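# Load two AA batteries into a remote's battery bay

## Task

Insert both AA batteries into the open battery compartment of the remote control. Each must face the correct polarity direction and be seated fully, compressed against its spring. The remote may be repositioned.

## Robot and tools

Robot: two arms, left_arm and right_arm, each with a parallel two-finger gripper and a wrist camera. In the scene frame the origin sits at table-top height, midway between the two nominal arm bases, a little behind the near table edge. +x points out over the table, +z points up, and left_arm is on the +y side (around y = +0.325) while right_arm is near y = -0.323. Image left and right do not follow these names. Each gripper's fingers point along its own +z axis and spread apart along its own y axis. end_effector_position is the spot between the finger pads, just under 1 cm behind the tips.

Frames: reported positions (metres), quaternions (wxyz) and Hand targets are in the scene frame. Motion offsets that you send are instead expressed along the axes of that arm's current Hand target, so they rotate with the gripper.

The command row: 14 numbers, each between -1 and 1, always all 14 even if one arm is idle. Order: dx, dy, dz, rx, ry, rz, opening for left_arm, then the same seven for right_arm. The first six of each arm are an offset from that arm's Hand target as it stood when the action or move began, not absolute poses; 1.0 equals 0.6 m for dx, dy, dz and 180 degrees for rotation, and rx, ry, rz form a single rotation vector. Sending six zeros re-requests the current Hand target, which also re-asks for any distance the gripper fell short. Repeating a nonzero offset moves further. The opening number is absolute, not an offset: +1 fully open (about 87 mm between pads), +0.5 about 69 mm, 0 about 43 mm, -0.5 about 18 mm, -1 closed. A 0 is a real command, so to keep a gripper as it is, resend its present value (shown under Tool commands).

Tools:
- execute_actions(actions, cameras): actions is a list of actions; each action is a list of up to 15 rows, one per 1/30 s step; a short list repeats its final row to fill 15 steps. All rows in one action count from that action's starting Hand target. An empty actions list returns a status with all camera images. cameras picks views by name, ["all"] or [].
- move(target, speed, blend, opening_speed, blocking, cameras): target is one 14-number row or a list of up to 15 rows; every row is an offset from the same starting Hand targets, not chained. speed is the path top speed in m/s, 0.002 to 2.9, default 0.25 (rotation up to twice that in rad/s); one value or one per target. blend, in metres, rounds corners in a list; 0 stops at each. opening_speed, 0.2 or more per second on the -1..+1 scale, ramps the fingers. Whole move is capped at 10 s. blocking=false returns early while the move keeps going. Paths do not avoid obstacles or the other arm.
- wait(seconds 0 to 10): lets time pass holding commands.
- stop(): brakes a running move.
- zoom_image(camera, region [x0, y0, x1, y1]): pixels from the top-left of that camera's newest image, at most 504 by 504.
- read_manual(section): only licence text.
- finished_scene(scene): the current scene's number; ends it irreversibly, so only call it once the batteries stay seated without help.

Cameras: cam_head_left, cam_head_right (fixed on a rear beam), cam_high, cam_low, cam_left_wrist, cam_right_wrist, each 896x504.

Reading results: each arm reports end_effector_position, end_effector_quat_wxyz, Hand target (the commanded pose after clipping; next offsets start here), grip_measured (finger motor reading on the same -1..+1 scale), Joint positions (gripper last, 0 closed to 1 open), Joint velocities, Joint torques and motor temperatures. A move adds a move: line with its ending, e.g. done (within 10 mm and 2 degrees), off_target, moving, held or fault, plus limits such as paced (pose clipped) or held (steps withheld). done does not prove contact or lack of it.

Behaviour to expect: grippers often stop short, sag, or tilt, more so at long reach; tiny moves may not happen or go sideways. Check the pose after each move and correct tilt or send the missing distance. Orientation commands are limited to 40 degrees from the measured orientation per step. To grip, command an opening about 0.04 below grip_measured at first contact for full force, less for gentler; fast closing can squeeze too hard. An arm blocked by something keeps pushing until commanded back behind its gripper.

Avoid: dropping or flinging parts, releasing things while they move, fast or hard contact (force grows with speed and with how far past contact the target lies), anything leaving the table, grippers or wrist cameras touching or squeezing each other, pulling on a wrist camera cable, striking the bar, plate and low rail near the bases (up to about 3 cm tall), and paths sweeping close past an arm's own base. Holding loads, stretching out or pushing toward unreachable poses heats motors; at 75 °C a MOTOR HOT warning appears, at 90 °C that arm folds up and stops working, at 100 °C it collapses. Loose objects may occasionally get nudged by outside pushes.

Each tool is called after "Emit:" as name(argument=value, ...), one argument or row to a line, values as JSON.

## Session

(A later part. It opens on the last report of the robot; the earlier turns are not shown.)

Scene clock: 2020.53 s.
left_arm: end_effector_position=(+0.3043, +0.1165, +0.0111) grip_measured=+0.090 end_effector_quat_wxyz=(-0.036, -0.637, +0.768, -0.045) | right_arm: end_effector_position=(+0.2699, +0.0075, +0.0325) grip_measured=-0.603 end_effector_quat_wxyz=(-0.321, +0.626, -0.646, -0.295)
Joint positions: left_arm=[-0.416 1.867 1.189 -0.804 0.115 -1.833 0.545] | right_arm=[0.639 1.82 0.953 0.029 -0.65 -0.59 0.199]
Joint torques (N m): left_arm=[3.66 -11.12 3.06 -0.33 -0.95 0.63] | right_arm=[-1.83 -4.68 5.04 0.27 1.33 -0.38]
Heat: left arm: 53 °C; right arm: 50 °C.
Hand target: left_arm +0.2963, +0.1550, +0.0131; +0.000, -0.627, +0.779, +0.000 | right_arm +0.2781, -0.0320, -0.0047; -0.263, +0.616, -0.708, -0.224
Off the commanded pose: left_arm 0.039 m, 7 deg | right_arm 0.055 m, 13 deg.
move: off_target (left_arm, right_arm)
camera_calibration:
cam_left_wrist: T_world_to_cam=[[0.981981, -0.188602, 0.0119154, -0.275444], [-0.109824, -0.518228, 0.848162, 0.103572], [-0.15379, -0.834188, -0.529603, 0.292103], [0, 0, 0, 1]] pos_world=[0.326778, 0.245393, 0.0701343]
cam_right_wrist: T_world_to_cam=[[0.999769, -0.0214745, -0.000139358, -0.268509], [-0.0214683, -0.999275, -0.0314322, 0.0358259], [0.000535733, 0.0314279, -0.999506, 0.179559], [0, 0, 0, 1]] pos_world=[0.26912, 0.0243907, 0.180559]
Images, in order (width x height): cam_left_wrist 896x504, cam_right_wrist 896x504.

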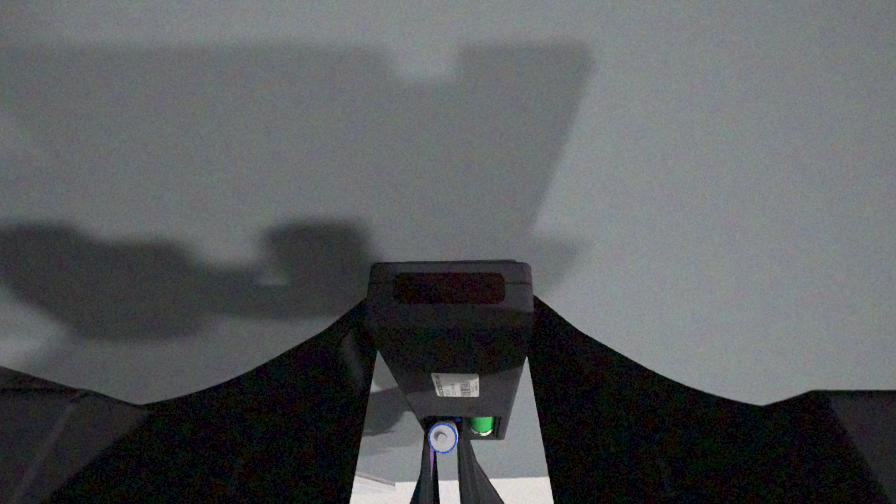

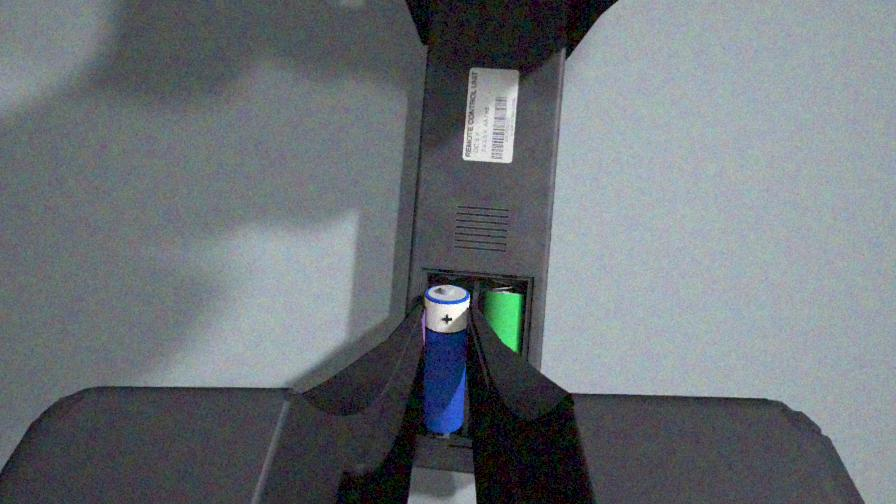

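Emit:
move(
  target=[
    [0,0,0,0,0,0,0.0,-0.0200,-0.0133,-0.0222,0,0,0,-0.72],
    [0,0,0,0,0,0,0.0,0.0082,-0.0150,0.0108,0,0,0,-0.72],
  ],
  speed=0.06,
  cameras=["cam_right_wrist","cam_left_wrist"],
)

Emit:
zoom_image(
  camera="cam_left_wrist",
  region=[380, 380, 580, 504],
)

Emit:
zoom_image(
  camera="cam_right_wrist",
  region=[400, 250, 560, 484],
)

Scene clock: 2051.33 s.
left_arm: end_effector_position=(+0.3071, +0.1201, +0.0111) grip_measured=+0.090 end_effector_quat_wxyz=(-0.035, -0.642, +0.765, -0.046) | right_arm: end_effector_position=(+0.2775, +0.0100, +0.0286) grip_measured=-0.590 end_effector_quat_wxyz=(+0.312, -0.628, +0.652, +0.288)
Joint positions: left_arm=[-0.404 1.867 1.189 -0.803 0.115 -1.833 0.545] | right_arm=[0.639 1.857 1.003 -0.011 -0.635 -0.601 0.205]
Joint torques (N m): left_arm=[2.71 -11.07 3 -0.33 -0.94 0.64] | right_arm=[-3 -4.26 2.85 0.68 1.09 -0.42]
Heat: left arm: 53 °C; right arm: 48 °C.
Hand target: left_arm +0.2964, +0.1550, +0.0131; +0.000, -0.628, +0.779, +0.000 | right_arm +0.2872, -0.0328, -0.0127; -0.263, +0.616, -0.708, -0.224
Off the commanded pose: left_arm 0.037 m, 7 deg | right_arm 0.060 m, 11 deg.
move: off_target (left_arm, right_arm)
camera_calibration:
cam_left_wrist: T_world_to_cam=[[0.984201, -0.176554, 0.0133057, -0.27964], [-0.104644, -0.519427, 0.848083, 0.104232], [-0.142821, -0.836077, -0.529696, 0.29245], [0, 0, 0, 1]] pos_world=[0.327897, 0.249281, 0.0702331]
cam_right_wrist: T_world_to_cam=[[0.999671, -0.0254277, -0.00343019, -0.275844], [-0.0254466, -0.999661, -0.00558099, 0.0387591], [-0.00328712, 0.00566644, -0.999979, 0.176829], [0, 0, 0, 1]] pos_world=[0.277321, 0.0307298, 0.176095]
Images, in order (width x height): cam_left_wrist 896x504, cam_right_wrist 896x504.

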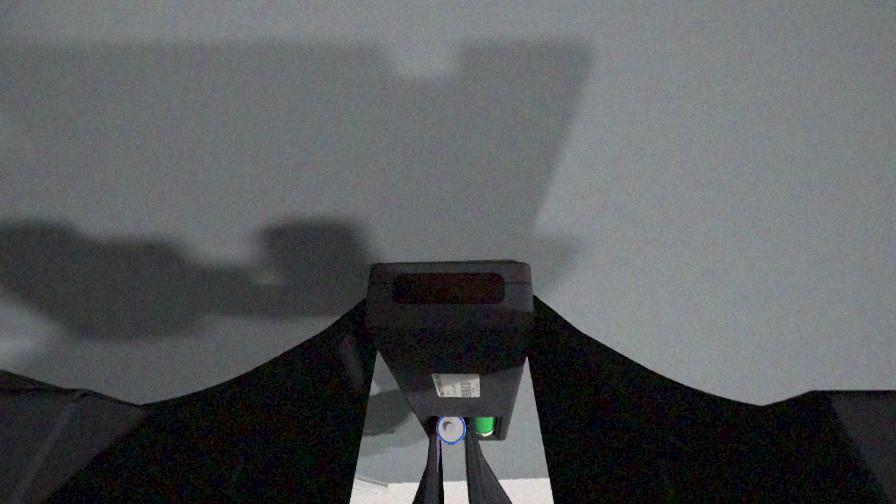

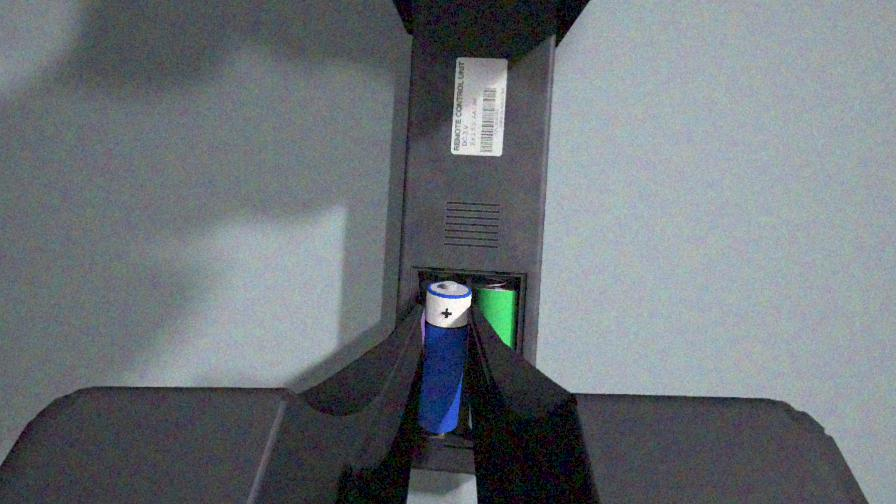

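Scaled by 2.520 from the camera's 896x504 image, which has a finer 1280x720 frame.

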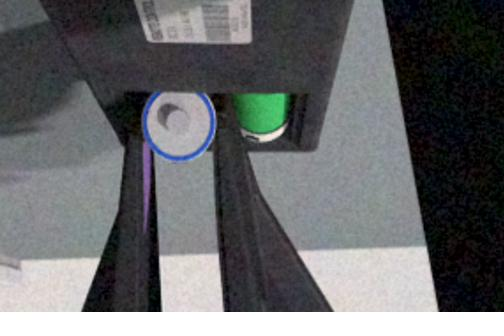

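Scaled by 2.154 from the camera's 896x504 image, which has a finer 1280x720 frame.

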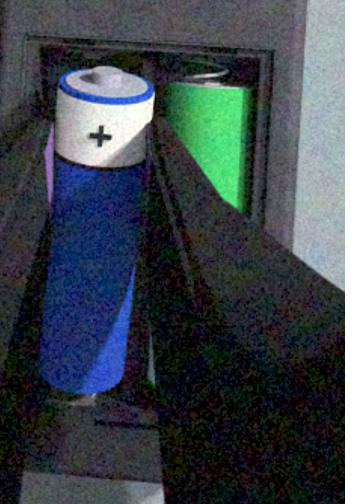

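Emit:
move(
  target=[0.0482,-0.0217,0,0,0,0,0.0,-0.0787,0.0218,-0.0012,0,0,0,-0.70],
  speed=0.04,
  cameras=["cam_right_wrist","cam_left_wrist"],
)

Emit:
zoom_image(
  camera="cam_left_wrist",
  region=[380, 380, 580, 504],
)

Emit:
zoom_image(
  camera="cam_right_wrist",
  region=[400, 250, 560, 484],
)

Scene clock: 2063.63 s.
left_arm: end_effector_position=(+0.3082, +0.1207, +0.0117) grip_measured=+0.089 end_effector_quat_wxyz=(-0.006, -0.635, +0.772, -0.024) | right_arm: end_effector_position=(+0.2767, +0.0162, +0.0291) grip_measured=-0.600 end_effector_quat_wxyz=(+0.287, -0.622, +0.685, +0.248)
Joint positions: left_arm=[-0.436 1.877 1.223 -0.841 0.042 -1.843 0.544] | right_arm=[0.694 1.868 1.082 -0.123 -0.51 -0.55 0.2]
Joint torques (N m): left_arm=[-0.5 -7.2 7.15 -0.15 -0.32 0.05] | right_arm=[0.03 -5.91 7.39 0.9 0.31 -0.06]
Heat: left arm: 53 °C; right arm: 47 °C.
Hand target: left_arm +0.3029, +0.1240, +0.0131; +0.000, -0.628, +0.779, +0.000 | right_arm +0.2790, +0.0042, +0.0184; +0.263, -0.616, +0.708, +0.224
Off the commanded pose: left_arm 0.006 m, 3 deg | right_arm 0.016 m, 5 deg.
move: off_target (left_arm, right_arm)
camera_calibration:
cam_left_wrist: T_world_to_cam=[[0.9804, -0.196161, 0.0183645, -0.277136], [-0.130223, -0.575243, 0.80755, 0.119221], [-0.147846, -0.794113, -0.589513, 0.290589], [0, 0, 0, 1]] pos_world=[0.330192, 0.244978, 0.0801184]
cam_right_wrist: T_world_to_cam=[[0.996333, -0.085379, -0.00551222, -0.27291], [-0.0845018, -0.99209, 0.0928286, 0.0581502], [-0.0133942, -0.0920224, -0.995667, 0.181613], [0, 0, 0, 1]] pos_world=[0.279256, 0.0511019, 0.173924]
Images, in order (width x height): cam_left_wrist 896x504, cam_right_wrist 896x504.

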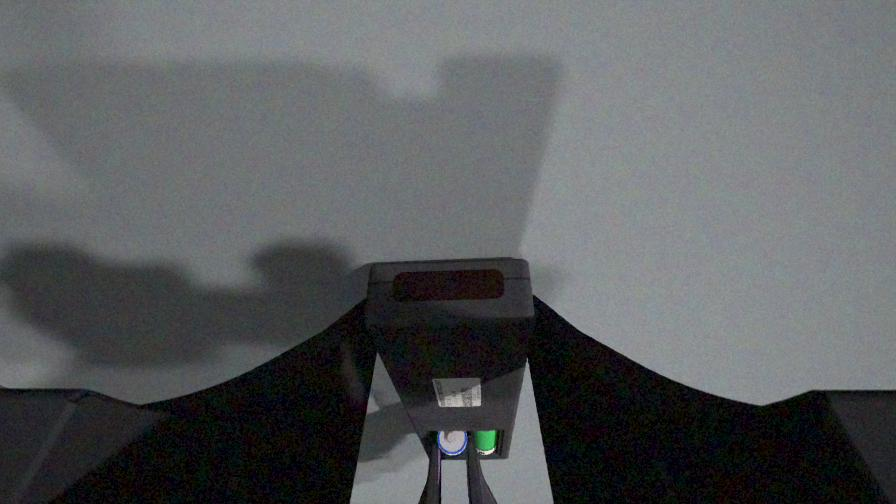

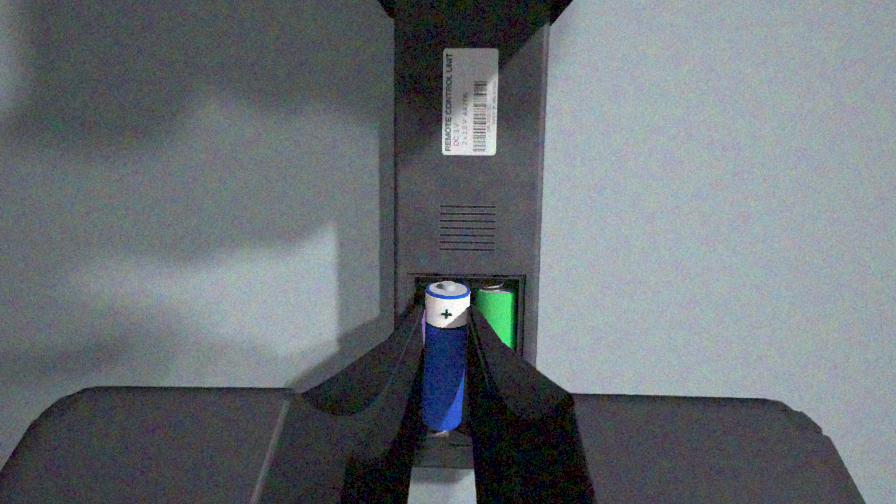

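Scaled by 2.520 from the camera's 896x504 image, which has a finer 1280x720 frame.

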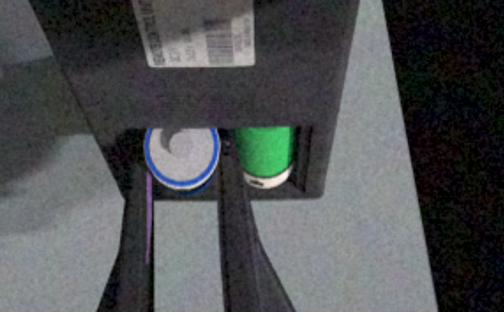

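Scaled by 2.154 from the camera's 896x504 image, which has a finer 1280x720 frame.

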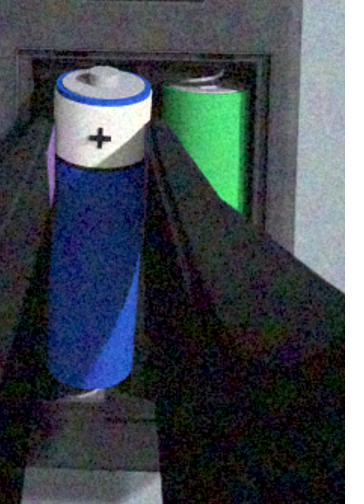

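Emit:
move(
  target=[0,0,0,0,0,0,0.0,0,0,0,0,0,0,-0.53],
  opening_speed=0.2,
  cameras=["cam_right_wrist","cam_left_wrist"],
)

Emit:
zoom_image(
  camera="cam_right_wrist",
  region=[400, 250, 560, 484],
)

Scene clock: 2070.57 s.
left_arm: end_effector_position=(+0.3082, +0.1207, +0.0117) grip_measured=+0.088 end_effector_quat_wxyz=(-0.006, -0.635, +0.772, -0.024) | right_arm: end_effector_position=(+0.2765, +0.0161, +0.0290) grip_measured=-0.581 end_effector_quat_wxyz=(+0.287, -0.622, +0.685, +0.248)
Joint positions: left_arm=[-0.436 1.877 1.223 -0.841 0.042 -1.843 0.544] | right_arm=[0.694 1.868 1.082 -0.124 -0.51 -0.55 0.209]
Joint torques (N m): left_arm=[-0.49 -7.23 7.15 -0.17 -0.31 0.06] | right_arm=[0.03 -5.9 7.43 0.9 0.31 -0.06]
Heat: left arm: 52 °C; right arm: 47 °C.
Hand target: left_arm +0.3029, +0.1239, +0.0131; +0.000, -0.628, +0.779, +0.000 | right_arm +0.2790, +0.0042, +0.0183; +0.263, -0.616, +0.708, +0.224
Off the commanded pose: left_arm 0.006 m, 3 deg | right_arm 0.016 m, 5 deg.
move: off_target (left_arm, right_arm)
camera_calibration:
cam_left_wrist: T_world_to_cam=[[0.9804, -0.196161, 0.0183645, -0.277136], [-0.130223, -0.575243, 0.80755, 0.119221], [-0.147846, -0.794113, -0.589513, 0.290589], [0, 0, 0, 1]] pos_world=[0.330192, 0.244978, 0.0801184]
cam_right_wrist: T_world_to_cam=[[0.996326, -0.0854299, -0.00606495, -0.272811], [-0.0844938, -0.992039, 0.093382, 0.0580686], [-0.0139943, -0.0925264, -0.995612, 0.181599], [0, 0, 0, 1]] pos_world=[0.279257, 0.0511028, 0.173725]
Images, in order (width x height): cam_left_wrist 896x504, cam_right_wrist 896x504.

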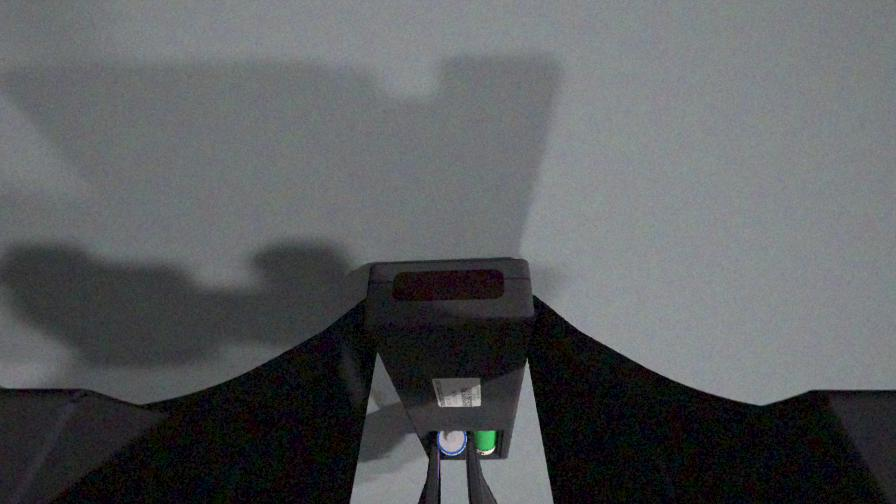

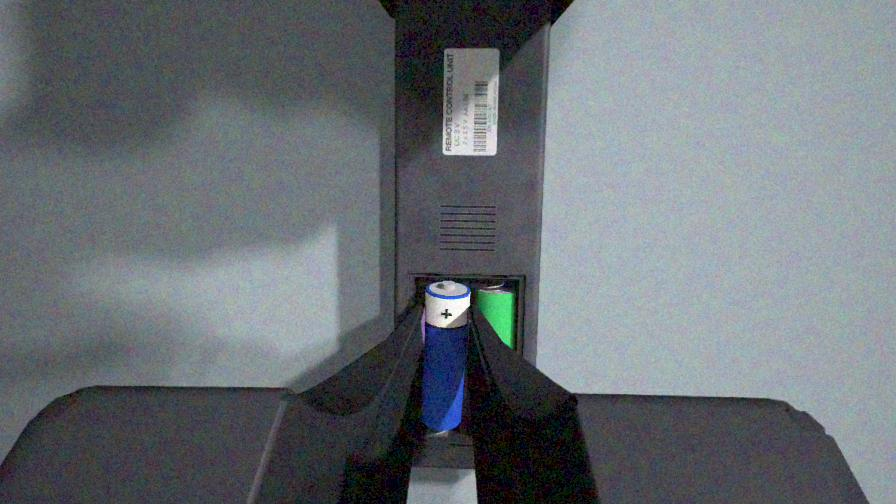

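Scaled by 2.154 from the camera's 896x504 image, which has a finer 1280x720 frame.

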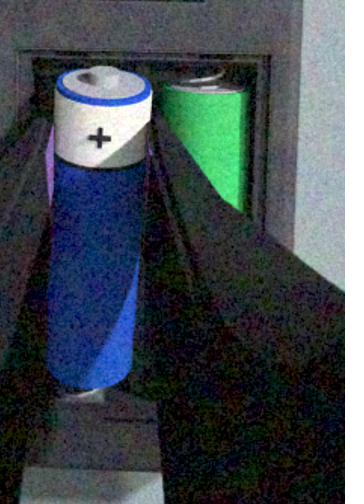

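Emit:
move(
  target=[0,0,0,0,0,0,0.0,-0.0720,0.0023,-0.0592,0,0,0,-0.53],
  speed=0.1,
  cameras=["cam_right_wrist","cam_left_wrist"],
)

Emit:
zoom_image(
  camera="cam_right_wrist",
  region=[360, 200, 600, 440],
)

Scene clock: 2082.17 s.
left_arm: end_effector_position=(+0.3005, +0.1220, +0.0116) grip_measured=+0.086 end_effector_quat_wxyz=(-0.011, -0.633, +0.774, -0.011) | right_arm: end_effector_position=(+0.2712, +0.0099, +0.0512) grip_measured=-0.530 end_effector_quat_wxyz=(+0.241, -0.620, +0.710, +0.231)
Joint positions: left_arm=[-0.444 1.875 1.223 -0.87 0.04 -1.843 0.543] | right_arm=[0.705 1.851 1.215 -0.375 -0.47 -0.543 0.235]
Joint torques (N m): left_arm=[-0.36 -7.09 7.17 0.12 -0.3 0.05] | right_arm=[0.35 -10.03 9.35 1.16 -0.06 0.02]
Heat: left arm: 51 °C; right arm: 47 °C.
Hand target: left_arm +0.3029, +0.1240, +0.0131; +0.000, -0.628, +0.779, +0.000 | right_arm +0.2786, +0.0142, +0.0734; +0.263, -0.616, +0.708, +0.224
Off the commanded pose: left_arm 0.003 m, 2 deg | right_arm 0.024 m, 3 deg.
move: off_target (right_arm)
camera_calibration:
cam_left_wrist: T_world_to_cam=[[0.979072, -0.203351, -0.00809073, -0.267752], [-0.115072, -0.58595, 0.802136, 0.11587], [-0.167856, -0.784418, -0.597087, 0.295323], [0, 0, 0, 1]] pos_world=[0.325054, 0.245103, 0.0812243]
cam_right_wrist: T_world_to_cam=[[0.992543, -0.109757, -0.0530182, -0.264201], [-0.0979608, -0.977104, 0.188869, 0.0480306], [-0.0725339, -0.182267, -0.98057, 0.21908], [0, 0, 0, 1]] pos_world=[0.282827, 0.0578641, 0.191745]
Images, in order (width x height): cam_left_wrist 896x504, cam_right_wrist 896x504.

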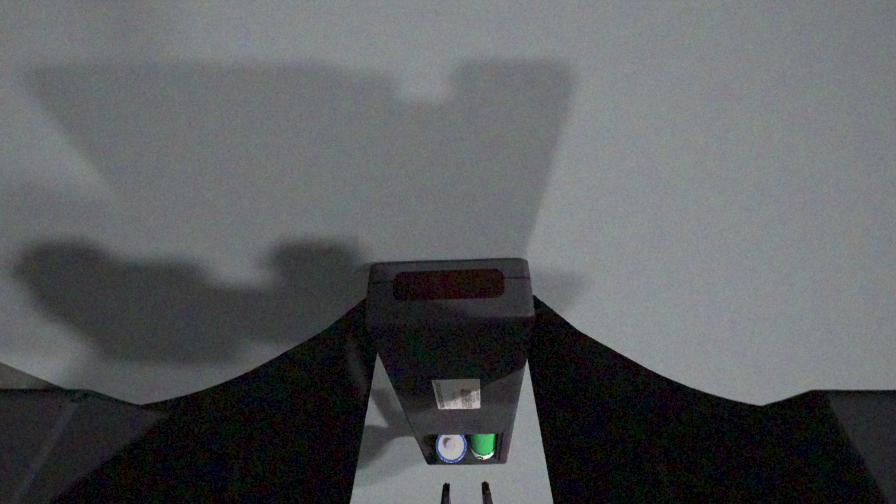

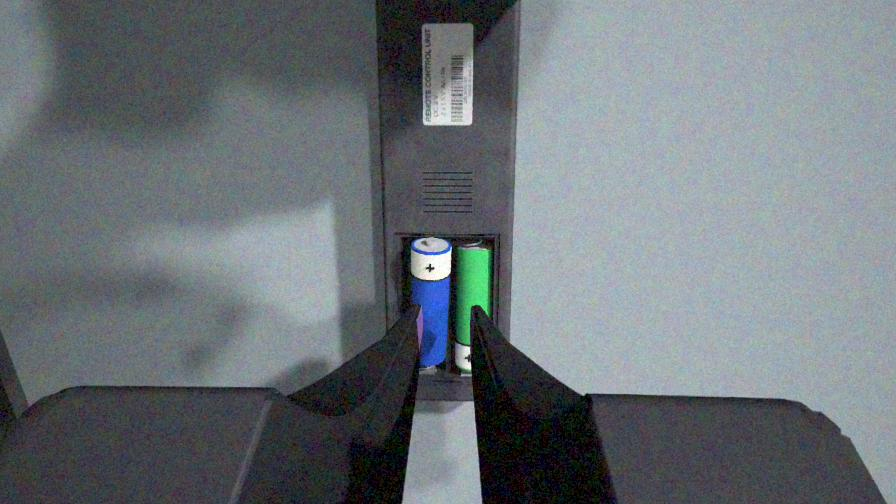

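Scaled by 2.100 from the camera's 896x504 image, which has a finer 1280x720 frame.

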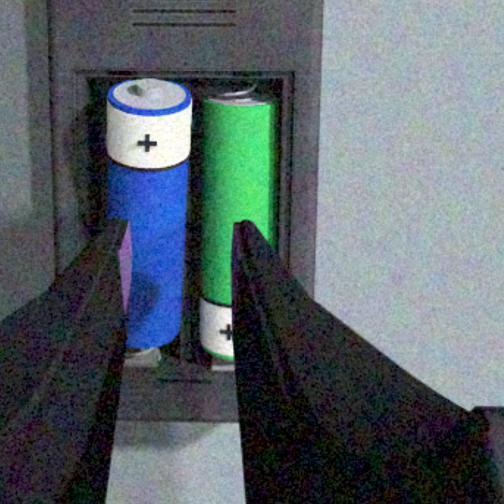

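Emit:
move(
  target=[0,0,0,0,0,0,0.0,-0.0175,0.0180,0.0308,0,0,0,-0.74],
  speed=0.1,
  cameras=["cam_right_wrist"],
)

Emit:
zoom_image(
  camera="cam_right_wrist",
  region=[360, 200, 600, 440],
)

Scene clock: 2096.23 s.
left_arm: end_effector_position=(+0.2995, +0.1219, +0.0116) grip_measured=+0.086 end_effector_quat_wxyz=(-0.012, -0.632, +0.775, -0.010) | right_arm: end_effector_position=(+0.2568, +0.0263, +0.0526) grip_measured=-0.740 end_effector_quat_wxyz=(+0.236, -0.622, +0.710, +0.230)
Joint positions: left_arm=[-0.445 1.875 1.223 -0.873 0.04 -1.843 0.543] | right_arm=[0.764 1.855 1.232 -0.375 -0.438 -0.493 0.13]
Joint torques (N m): left_arm=[-0.35 -7.09 7.12 0.14 -0.29 0.06] | right_arm=[0.1 -7.51 9.59 1.56 -0.05 0.04]
Motor temperatures (°C): left_arm=[28 49 43 28 27 28 32] | right_arm=[26 48 44 42 29 29 28]
Heat: left arm: 49 °C; right arm: 48 °C.
Hand target: left_arm +0.3029, +0.1239, +0.0131; -0.001, -0.628, +0.779, +0.000 | right_arm +0.2707, +0.0354, +0.0660; +0.263, -0.616, +0.708, +0.224
Off the commanded pose: left_arm 0.004 m, 2 deg | right_arm 0.021 m, 3 deg.
move: off_target (right_arm)
camera_calibration:
cam_right_wrist: T_world_to_cam=[[0.992774, -0.105629, -0.0569384, -0.24804], [-0.0924464, -0.975771, 0.198306, 0.060523], [-0.0765056, -0.191609, -0.978485, 0.223489], [0, 0, 0, 1]] pos_world=[0.268941, 0.0756789, 0.192555]
Images, in order (width x height): cam_right_wrist 896x504.

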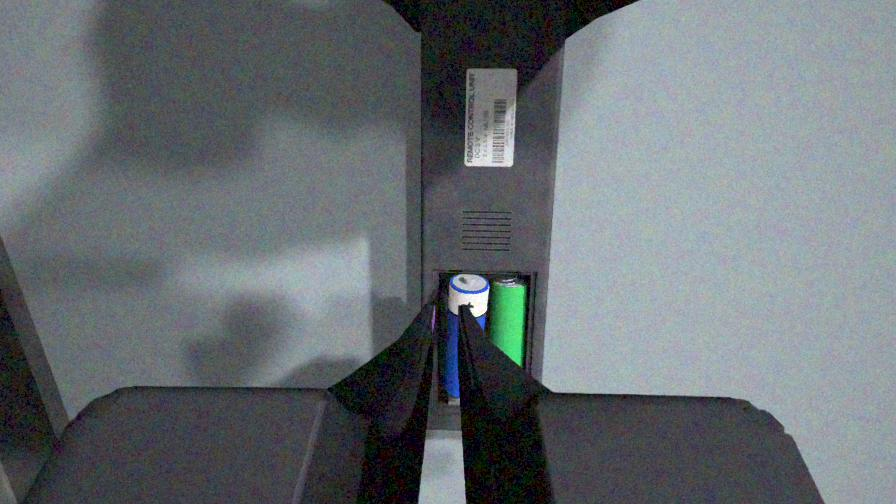

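Scaled by 2.100 from the camera's 896x504 image, which has a finer 1280x720 frame.

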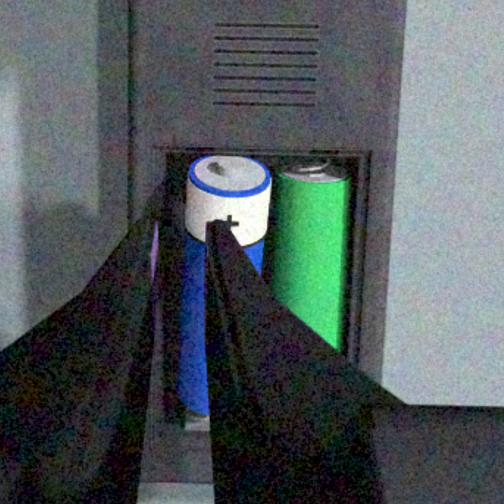

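Emit:
move(
  target=[0,0,0,0,0,0,0.0,0.0127,-0.0133,0.0157,0,0,0,-0.74],
  speed=0.1,
  cameras=["cam_right_wrist"],
)

Emit:
zoom_image(
  camera="cam_right_wrist",
  region=[360, 200, 600, 440],
)

Scene clock: 2104.87 s.
left_arm: end_effector_position=(+0.3000, +0.1231, +0.0108) grip_measured=+0.085 end_effector_quat_wxyz=(-0.010, -0.633, +0.774, -0.008) | right_arm: end_effector_position=(+0.2606, +0.0260, +0.0443) grip_measured=-0.740 end_effector_quat_wxyz=(+0.232, -0.620, +0.714, +0.228)
Joint positions: left_arm=[-0.444 1.877 1.223 -0.873 0.035 -1.843 0.543] | right_arm=[0.758 1.881 1.235 -0.362 -0.438 -0.493 0.13]
Joint torques (N m): left_arm=[-0.42 -7.08 7.28 0.12 -0.25 0.06] | right_arm=[-0.76 -6.9 9.01 1.74 -0.14 -0.11]
Heat: left arm: 48 °C; right arm: 48 °C.
Hand target: left_arm +0.3028, +0.1240, +0.0131; -0.001, -0.628, +0.779, +0.000 | right_arm +0.2787, +0.0346, +0.0540; +0.263, -0.616, +0.708, +0.224
Off the commanded pose: left_arm 0.004 m, 2 deg | right_arm 0.022 m, 4 deg.
move: off_target (right_arm)
camera_calibration:
cam_right_wrist: T_world_to_cam=[[0.991604, -0.112844, -0.0631473, -0.251537], [-0.0976926, -0.973683, 0.205906, 0.0631014], [-0.0847208, -0.198009, -0.976532, 0.217854], [0, 0, 0, 1]] pos_world=[0.274046, 0.0761932, 0.183865]
Images, in order (width x height): cam_right_wrist 896x504.

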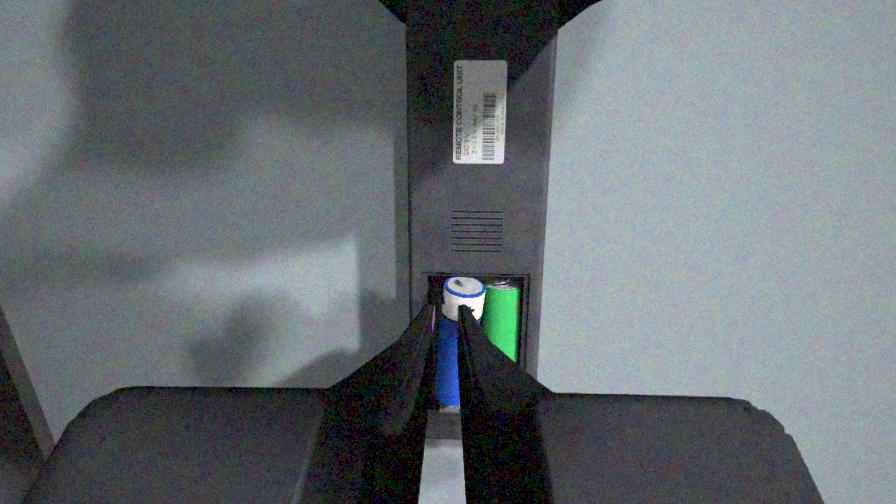

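Scaled by 2.100 from the camera's 896x504 image, which has a finer 1280x720 frame.

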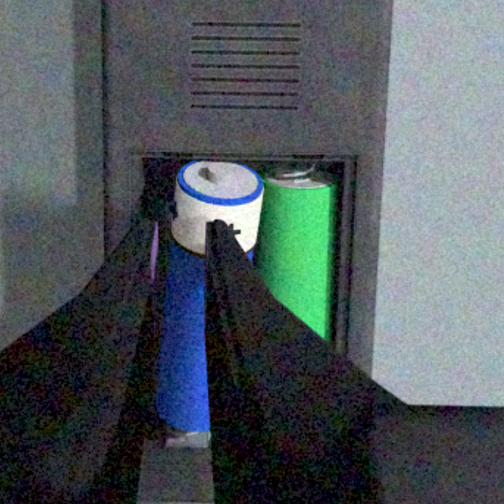

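Emit:
move(
  target=[
    [0,0,0,0,0,0,0.0,-0.0217,0,-0.0254,0,0,0,-0.74],
    [0,0,0,0,0,0,0.0,-0.0217,-0.0210,-0.0254,0,0,0,-0.74],
  ],
  speed=0.1,
  cameras=["cam_right_wrist"],
)

Emit:
zoom_image(
  camera="cam_right_wrist",
  region=[360, 200, 600, 440],
)

Scene clock: 2116.70 s.
left_arm: end_effector_position=(+0.2997, +0.1228, +0.0108) grip_measured=+0.085 end_effector_quat_wxyz=(-0.010, -0.632, +0.775, -0.008) | right_arm: end_effector_position=(+0.2833, +0.0308, +0.0630) grip_measured=-0.740 end_effector_quat_wxyz=(+0.253, -0.615, +0.712, +0.224)
Joint positions: left_arm=[-0.445 1.877 1.223 -0.873 0.035 -1.843 0.543] | right_arm=[0.729 1.895 1.318 -0.398 -0.438 -0.509 0.13]
Joint torques (N m): left_arm=[-0.36 -7.17 7.16 0.13 -0.26 0.05] | right_arm=[-0.75 -7.88 9.73 1.21 -0.32 -0.19]
Heat: left arm: 47 °C; right arm: 50 °C.
Hand target: left_arm +0.3029, +0.1239, +0.0131; +0.000, -0.628, +0.779, +0.000 | right_arm +0.2911, +0.0329, +0.0741; +0.263, -0.616, +0.708, +0.224
Off the commanded pose: left_arm 0.004 m, 2 deg | right_arm 0.014 m, 1 deg.
move: off_target (right_arm)
camera_calibration:
cam_right_wrist: T_world_to_cam=[[0.991416, -0.126892, -0.031511, -0.273772], [-0.11928, -0.976506, 0.179468, 0.0740952], [-0.0535438, -0.174169, -0.983259, 0.229904], [0, 0, 0, 1]] pos_world=[0.29257, 0.077657, 0.204131]
Images, in order (width x height): cam_right_wrist 896x504.

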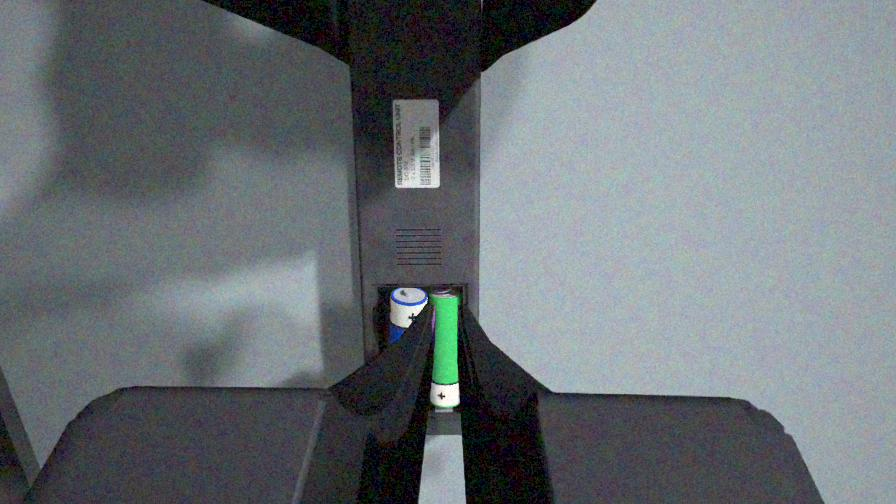

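Scaled by 2.100 from the camera's 896x504 image, which has a finer 1280x720 frame.

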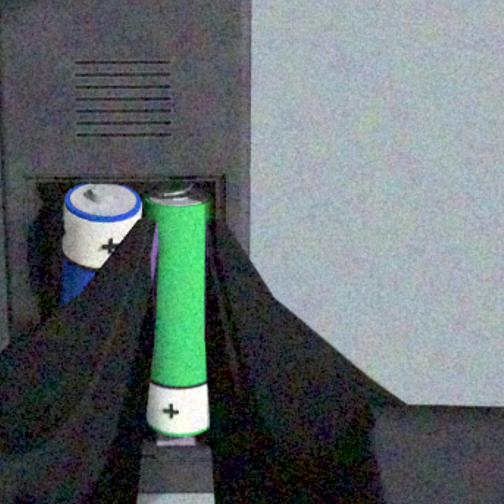

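Emit:
move(
  target=[0,0,0,0,0,0,0.0,0.0027,0.0173,0.0062,0,0,0,-0.74],
  speed=0.1,
  cameras=["cam_right_wrist"],
)

Emit:
zoom_image(
  camera="cam_right_wrist",
  region=[360, 200, 600, 440],
)

Scene clock: 2130.53 s.
left_arm: end_effector_position=(+0.2997, +0.1228, +0.0108) grip_measured=+0.085 end_effector_quat_wxyz=(-0.010, -0.632, +0.775, -0.008) | right_arm: end_effector_position=(+0.2778, +0.0351, +0.0628) grip_measured=-0.740 end_effector_quat_wxyz=(+0.251, -0.621, +0.707, +0.226)
Joint positions: left_arm=[-0.445 1.877 1.223 -0.873 0.035 -1.843 0.543] | right_arm=[0.745 1.895 1.318 -0.398 -0.438 -0.509 0.13]
Joint torques (N m): left_arm=[-0.44 -7.06 7.09 0.12 -0.25 0.06] | right_arm=[0.14 -9.14 6.11 1.5 -0.16 0.02]
Heat: left arm: 46 °C; right arm: 49 °C.
Hand target: left_arm +0.3029, +0.1239, +0.0131; +0.000, -0.628, +0.779, +0.000 | right_arm +0.2810, +0.0355, +0.0702; +0.263, -0.616, +0.708, +0.224
Off the commanded pose: left_arm 0.004 m, 2 deg | right_arm 0.008 m, 1 deg.
move: done
camera_calibration:
cam_right_wrist: T_world_to_cam=[[0.99323, -0.111673, -0.0319964, -0.268848], [-0.104188, -0.978169, 0.179806, 0.0735394], [-0.0513774, -0.175255, -0.983182, 0.229618], [0, 0, 0, 1]] pos_world=[0.286487, 0.0821526, 0.203931]
Images, in order (width x height): cam_right_wrist 896x504.

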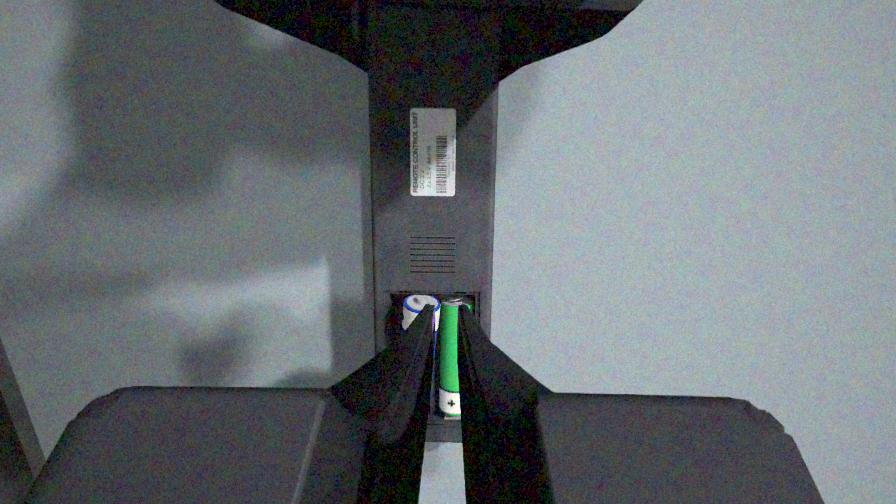

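Scaled by 2.100 from the camera's 896x504 image, which has a finer 1280x720 frame.

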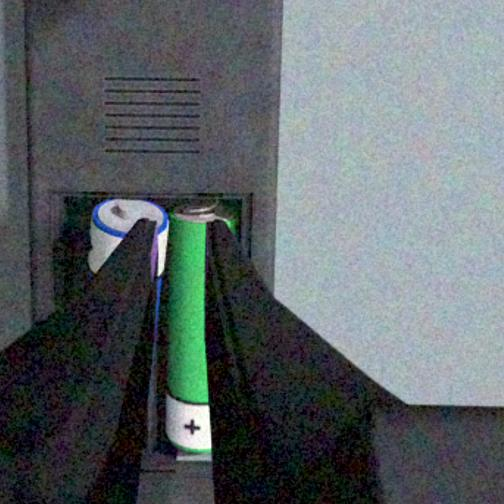

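Emit:
move(
  target=[0,0,0,0,0,0,0.0,0.0128,0.0152,-0.0025,0,0,0,-0.74],
  speed=0.1,
  cameras=["cam_right_wrist"],
)

Emit:
zoom_image(
  camera="cam_right_wrist",
  region=[360, 200, 600, 440],
)

Scene clock: 2140.40 s.
left_arm: end_effector_position=(+0.2994, +0.1229, +0.0108) grip_measured=+0.085 end_effector_quat_wxyz=(-0.010, -0.632, +0.775, -0.007) | right_arm: end_effector_position=(+0.2616, +0.0229, +0.0464) grip_measured=-0.740 end_effector_quat_wxyz=(+0.225, -0.621, +0.716, +0.226)
Joint positions: left_arm=[-0.445 1.877 1.223 -0.874 0.035 -1.843 0.542] | right_arm=[0.752 1.883 1.253 -0.398 -0.438 -0.503 0.13]
Joint torques (N m): left_arm=[-0.4 -7.06 7.15 0.15 -0.25 0.03] | right_arm=[0.28 -10.71 6.17 1.72 -0.11 0.02]
Heat: left arm: 46 °C; right arm: 50 °C.
Hand target: left_arm +0.3029, +0.1239, +0.0131; +0.000, -0.628, +0.779, +0.000 | right_arm +0.2710, +0.0301, +0.0663; +0.263, -0.616, +0.708, +0.224
Off the commanded pose: left_arm 0.004 m, 2 deg | right_arm 0.023 m, 4 deg.
move: off_target (right_arm)
camera_calibration:
cam_right_wrist: T_world_to_cam=[[0.991273, -0.112732, -0.0683263, -0.252342], [-0.0952687, -0.970896, 0.219736, 0.0584238], [-0.091109, -0.211309, -0.973164, 0.221195], [0, 0, 0, 1]] pos_world=[0.275859, 0.0750169, 0.18518]
Images, in order (width x height): cam_right_wrist 896x504.

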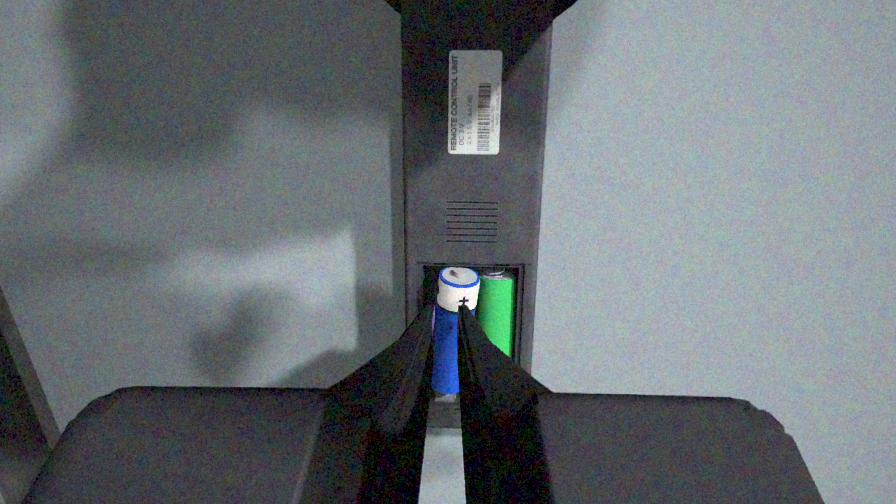

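Scaled by 2.100 from the camera's 896x504 image, which has a finer 1280x720 frame.

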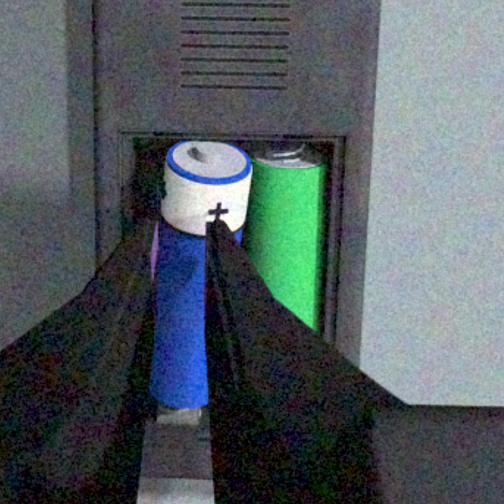

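Emit:
move(
  target=[
    [0,0,0,0,0,0,0.0,0,0,0,0,0,0,-0.3],
    [0,0,0,0,0,0,0.0,0.0032,-0.0003,0.0192,0,0,0,-0.3],
  ],
  speed=0.08,
  cameras=["cam_right_wrist"],
)

Emit:
zoom_image(
  camera="cam_right_wrist",
  region=[360, 200, 600, 440],
)

Scene clock: 2156.27 s.
left_arm: end_effector_position=(+0.2994, +0.1229, +0.0108) grip_measured=+0.085 end_effector_quat_wxyz=(-0.010, -0.632, +0.775, -0.007) | right_arm: end_effector_position=(+0.2631, +0.0306, +0.0493) grip_measured=-0.300 end_effector_quat_wxyz=(+0.238, -0.621, +0.710, +0.229)
Joint positions: left_arm=[-0.445 1.877 1.223 -0.874 0.035 -1.843 0.542] | right_arm=[0.761 1.883 1.253 -0.365 -0.438 -0.494 0.35]
Joint torques (N m): left_arm=[-0.4 -7.12 7.23 0.15 -0.25 0.04] | right_arm=[0.27 -8.25 6.13 1.8 -0.04 0.04]
Motor temperatures (°C): left_arm=[28 45 45 28 27 28 32] | right_arm=[26 53 44 43 29 29 28]
Heat: left arm: 45 °C; right arm: 53 °C.
Hand target: left_arm +0.3029, +0.1239, +0.0131; +0.000, -0.628, +0.779, +0.000 | right_arm +0.2722, +0.0360, +0.0563; +0.263, -0.616, +0.708, +0.224
Off the commanded pose: left_arm 0.004 m, 2 deg | right_arm 0.013 m, 3 deg.
move: off_target (right_arm)
camera_calibration:
cam_right_wrist: T_world_to_cam=[[0.992698, -0.107966, -0.0537985, -0.254047], [-0.095555, -0.976028, 0.195549, 0.0667649], [-0.0736214, -0.18898, -0.979217, 0.220865], [0, 0, 0, 1]] pos_world=[0.274832, 0.0794752, 0.189552]
Images, in order (width x height): cam_right_wrist 896x504.

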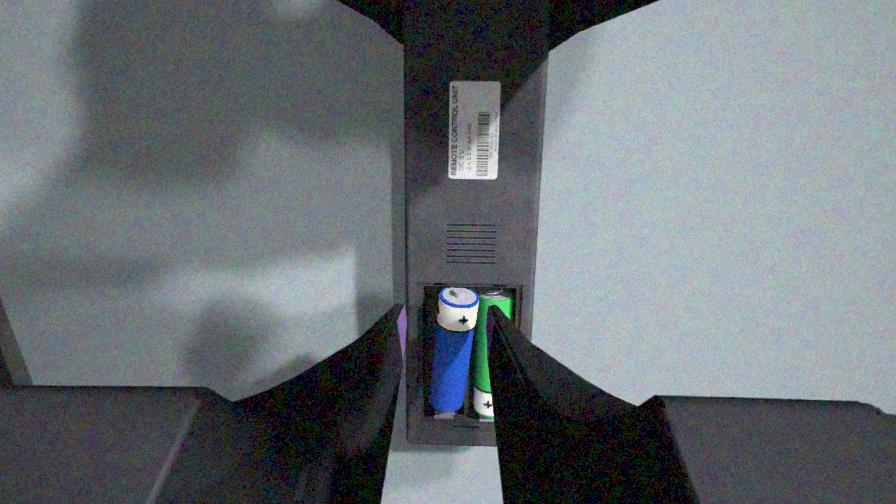

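Scaled by 2.100 from the camera's 896x504 image, which has a finer 1280x720 frame.

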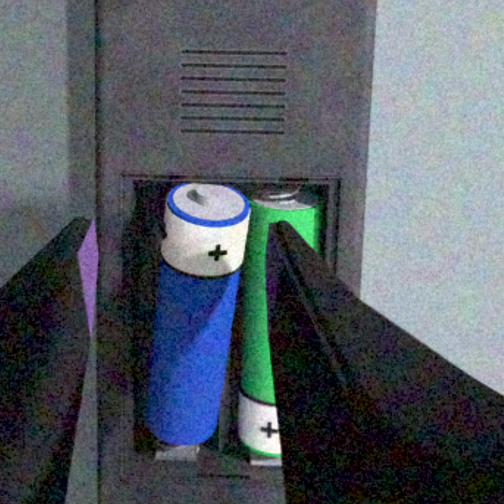

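Emit:
move(
  target=[0,0,0,0,0,0,0.0,0.0180,-0.0003,0.0162,0,0,0,-0.3],
  speed=0.08,
  cameras=["cam_right_wrist"],
)

Emit:
zoom_image(
  camera="cam_right_wrist",
  region=[360, 200, 600, 440],
)

Scene clock: 2162.73 s.
left_arm: end_effector_position=(+0.2994, +0.1229, +0.0108) grip_measured=+0.085 end_effector_quat_wxyz=(-0.010, -0.632, +0.775, -0.007) | right_arm: end_effector_position=(+0.2622, +0.0289, +0.0366) grip_measured=-0.300 end_effector_quat_wxyz=(+0.239, -0.621, +0.710, +0.229)
Joint positions: left_arm=[-0.445 1.877 1.223 -0.874 0.035 -1.843 0.542] | right_arm=[0.761 1.895 1.213 -0.31 -0.438 -0.494 0.35]
Joint torques (N m): left_arm=[-0.42 -7.16 7.25 0.15 -0.26 0.06] | right_arm=[0.13 -7.83 6.09 1.82 -0.05 0.01]
Heat: left arm: 45 °C; right arm: 53 °C.
Hand target: left_arm +0.3029, +0.1239, +0.0131; +0.000, -0.628, +0.779, +0.000 | right_arm +0.2722, +0.0340, +0.0419; +0.263, -0.616, +0.708, +0.224
Off the commanded pose: left_arm 0.004 m, 2 deg | right_arm 0.012 m, 3 deg.
move: off_target (right_arm)
camera_calibration:
cam_right_wrist: T_world_to_cam=[[0.992817, -0.107694, -0.052127, -0.254075], [-0.0957658, -0.976442, 0.193365, 0.0678302], [-0.0717234, -0.186984, -0.979741, 0.207514], [0, 0, 0, 1]] pos_world=[0.273629, 0.0776716, 0.176949]
Images, in order (width x height): cam_right_wrist 896x504.

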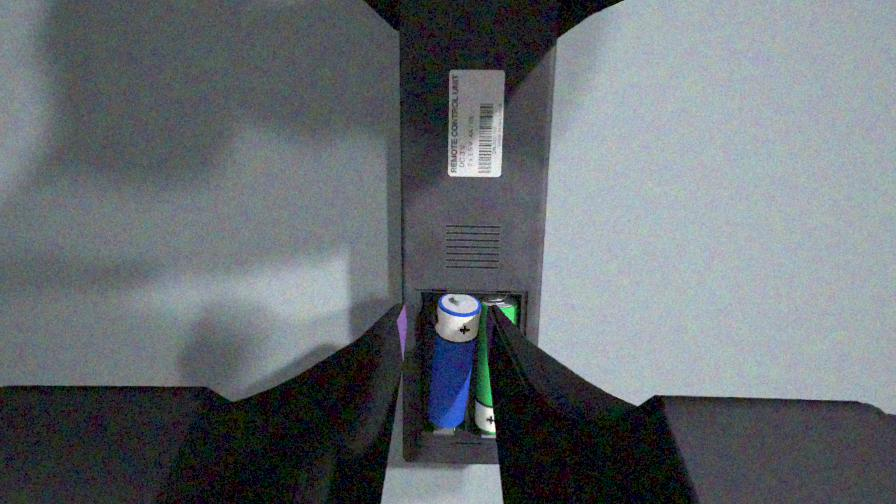

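Scaled by 2.100 from the camera's 896x504 image, which has a finer 1280x720 frame.

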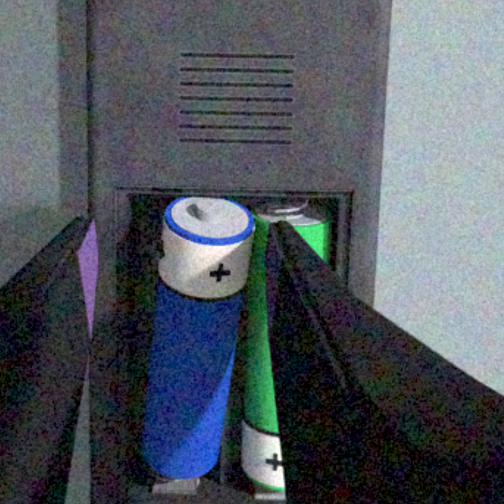

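Emit:
move(
  target=[0,0,0,0,0,0,0.0,0,0,0,0,0,0,-0.62],
  opening_speed=0.4,
  cameras=["cam_right_wrist"],
)

Emit:
zoom_image(
  camera="cam_right_wrist",
  region=[360, 200, 600, 440],
)

Scene clock: 2171.10 s.
left_arm: end_effector_position=(+0.2989, +0.1232, +0.0108) grip_measured=+0.085 end_effector_quat_wxyz=(-0.010, -0.632, +0.775, -0.006) | right_arm: end_effector_position=(+0.2643, +0.0292, +0.0369) grip_measured=-0.604 end_effector_quat_wxyz=(+0.243, -0.621, +0.710, +0.226)
Joint positions: left_arm=[-0.445 1.877 1.223 -0.877 0.035 -1.843 0.542] | right_arm=[0.761 1.895 1.213 -0.304 -0.43 -0.493 0.198]
Joint torques (N m): left_arm=[-0.38 -7.08 7.25 0.17 -0.25 0.05] | right_arm=[0.1 -7.79 6.06 1.76 -0.15 0]
Heat: left arm: 46 °C; right arm: 52 °C.
Hand target: left_arm +0.3029, +0.1239, +0.0131; +0.000, -0.628, +0.779, +0.000 | right_arm +0.2721, +0.0340, +0.0419; +0.263, -0.616, +0.708, +0.224
Off the commanded pose: left_arm 0.005 m, 2 deg | right_arm 0.011 m, 2 deg.
move: off_target (right_arm)
camera_calibration:
cam_right_wrist: T_world_to_cam=[[0.992758, -0.112092, -0.0432061, -0.256332], [-0.101813, -0.975973, 0.19264, 0.0698262], [-0.0637614, -0.186845, -0.980318, 0.205825], [0, 0, 0, 1]] pos_world=[0.274709, 0.0778731, 0.177247]
Images, in order (width x height): cam_right_wrist 896x504.

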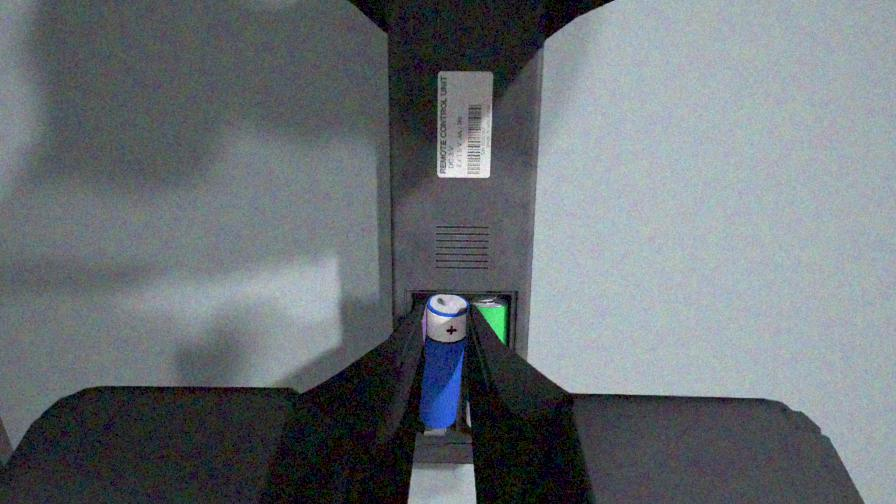

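Scaled by 2.100 from the camera's 896x504 image, which has a finer 1280x720 frame.

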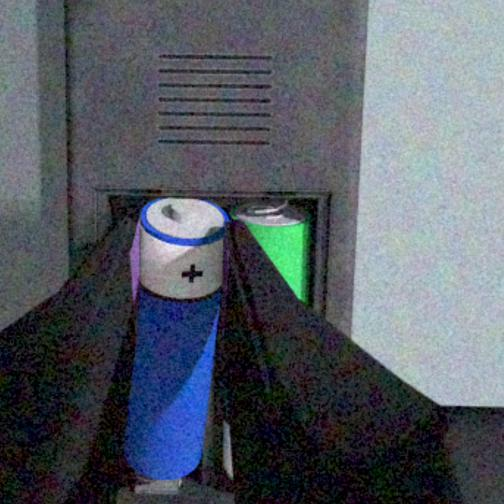

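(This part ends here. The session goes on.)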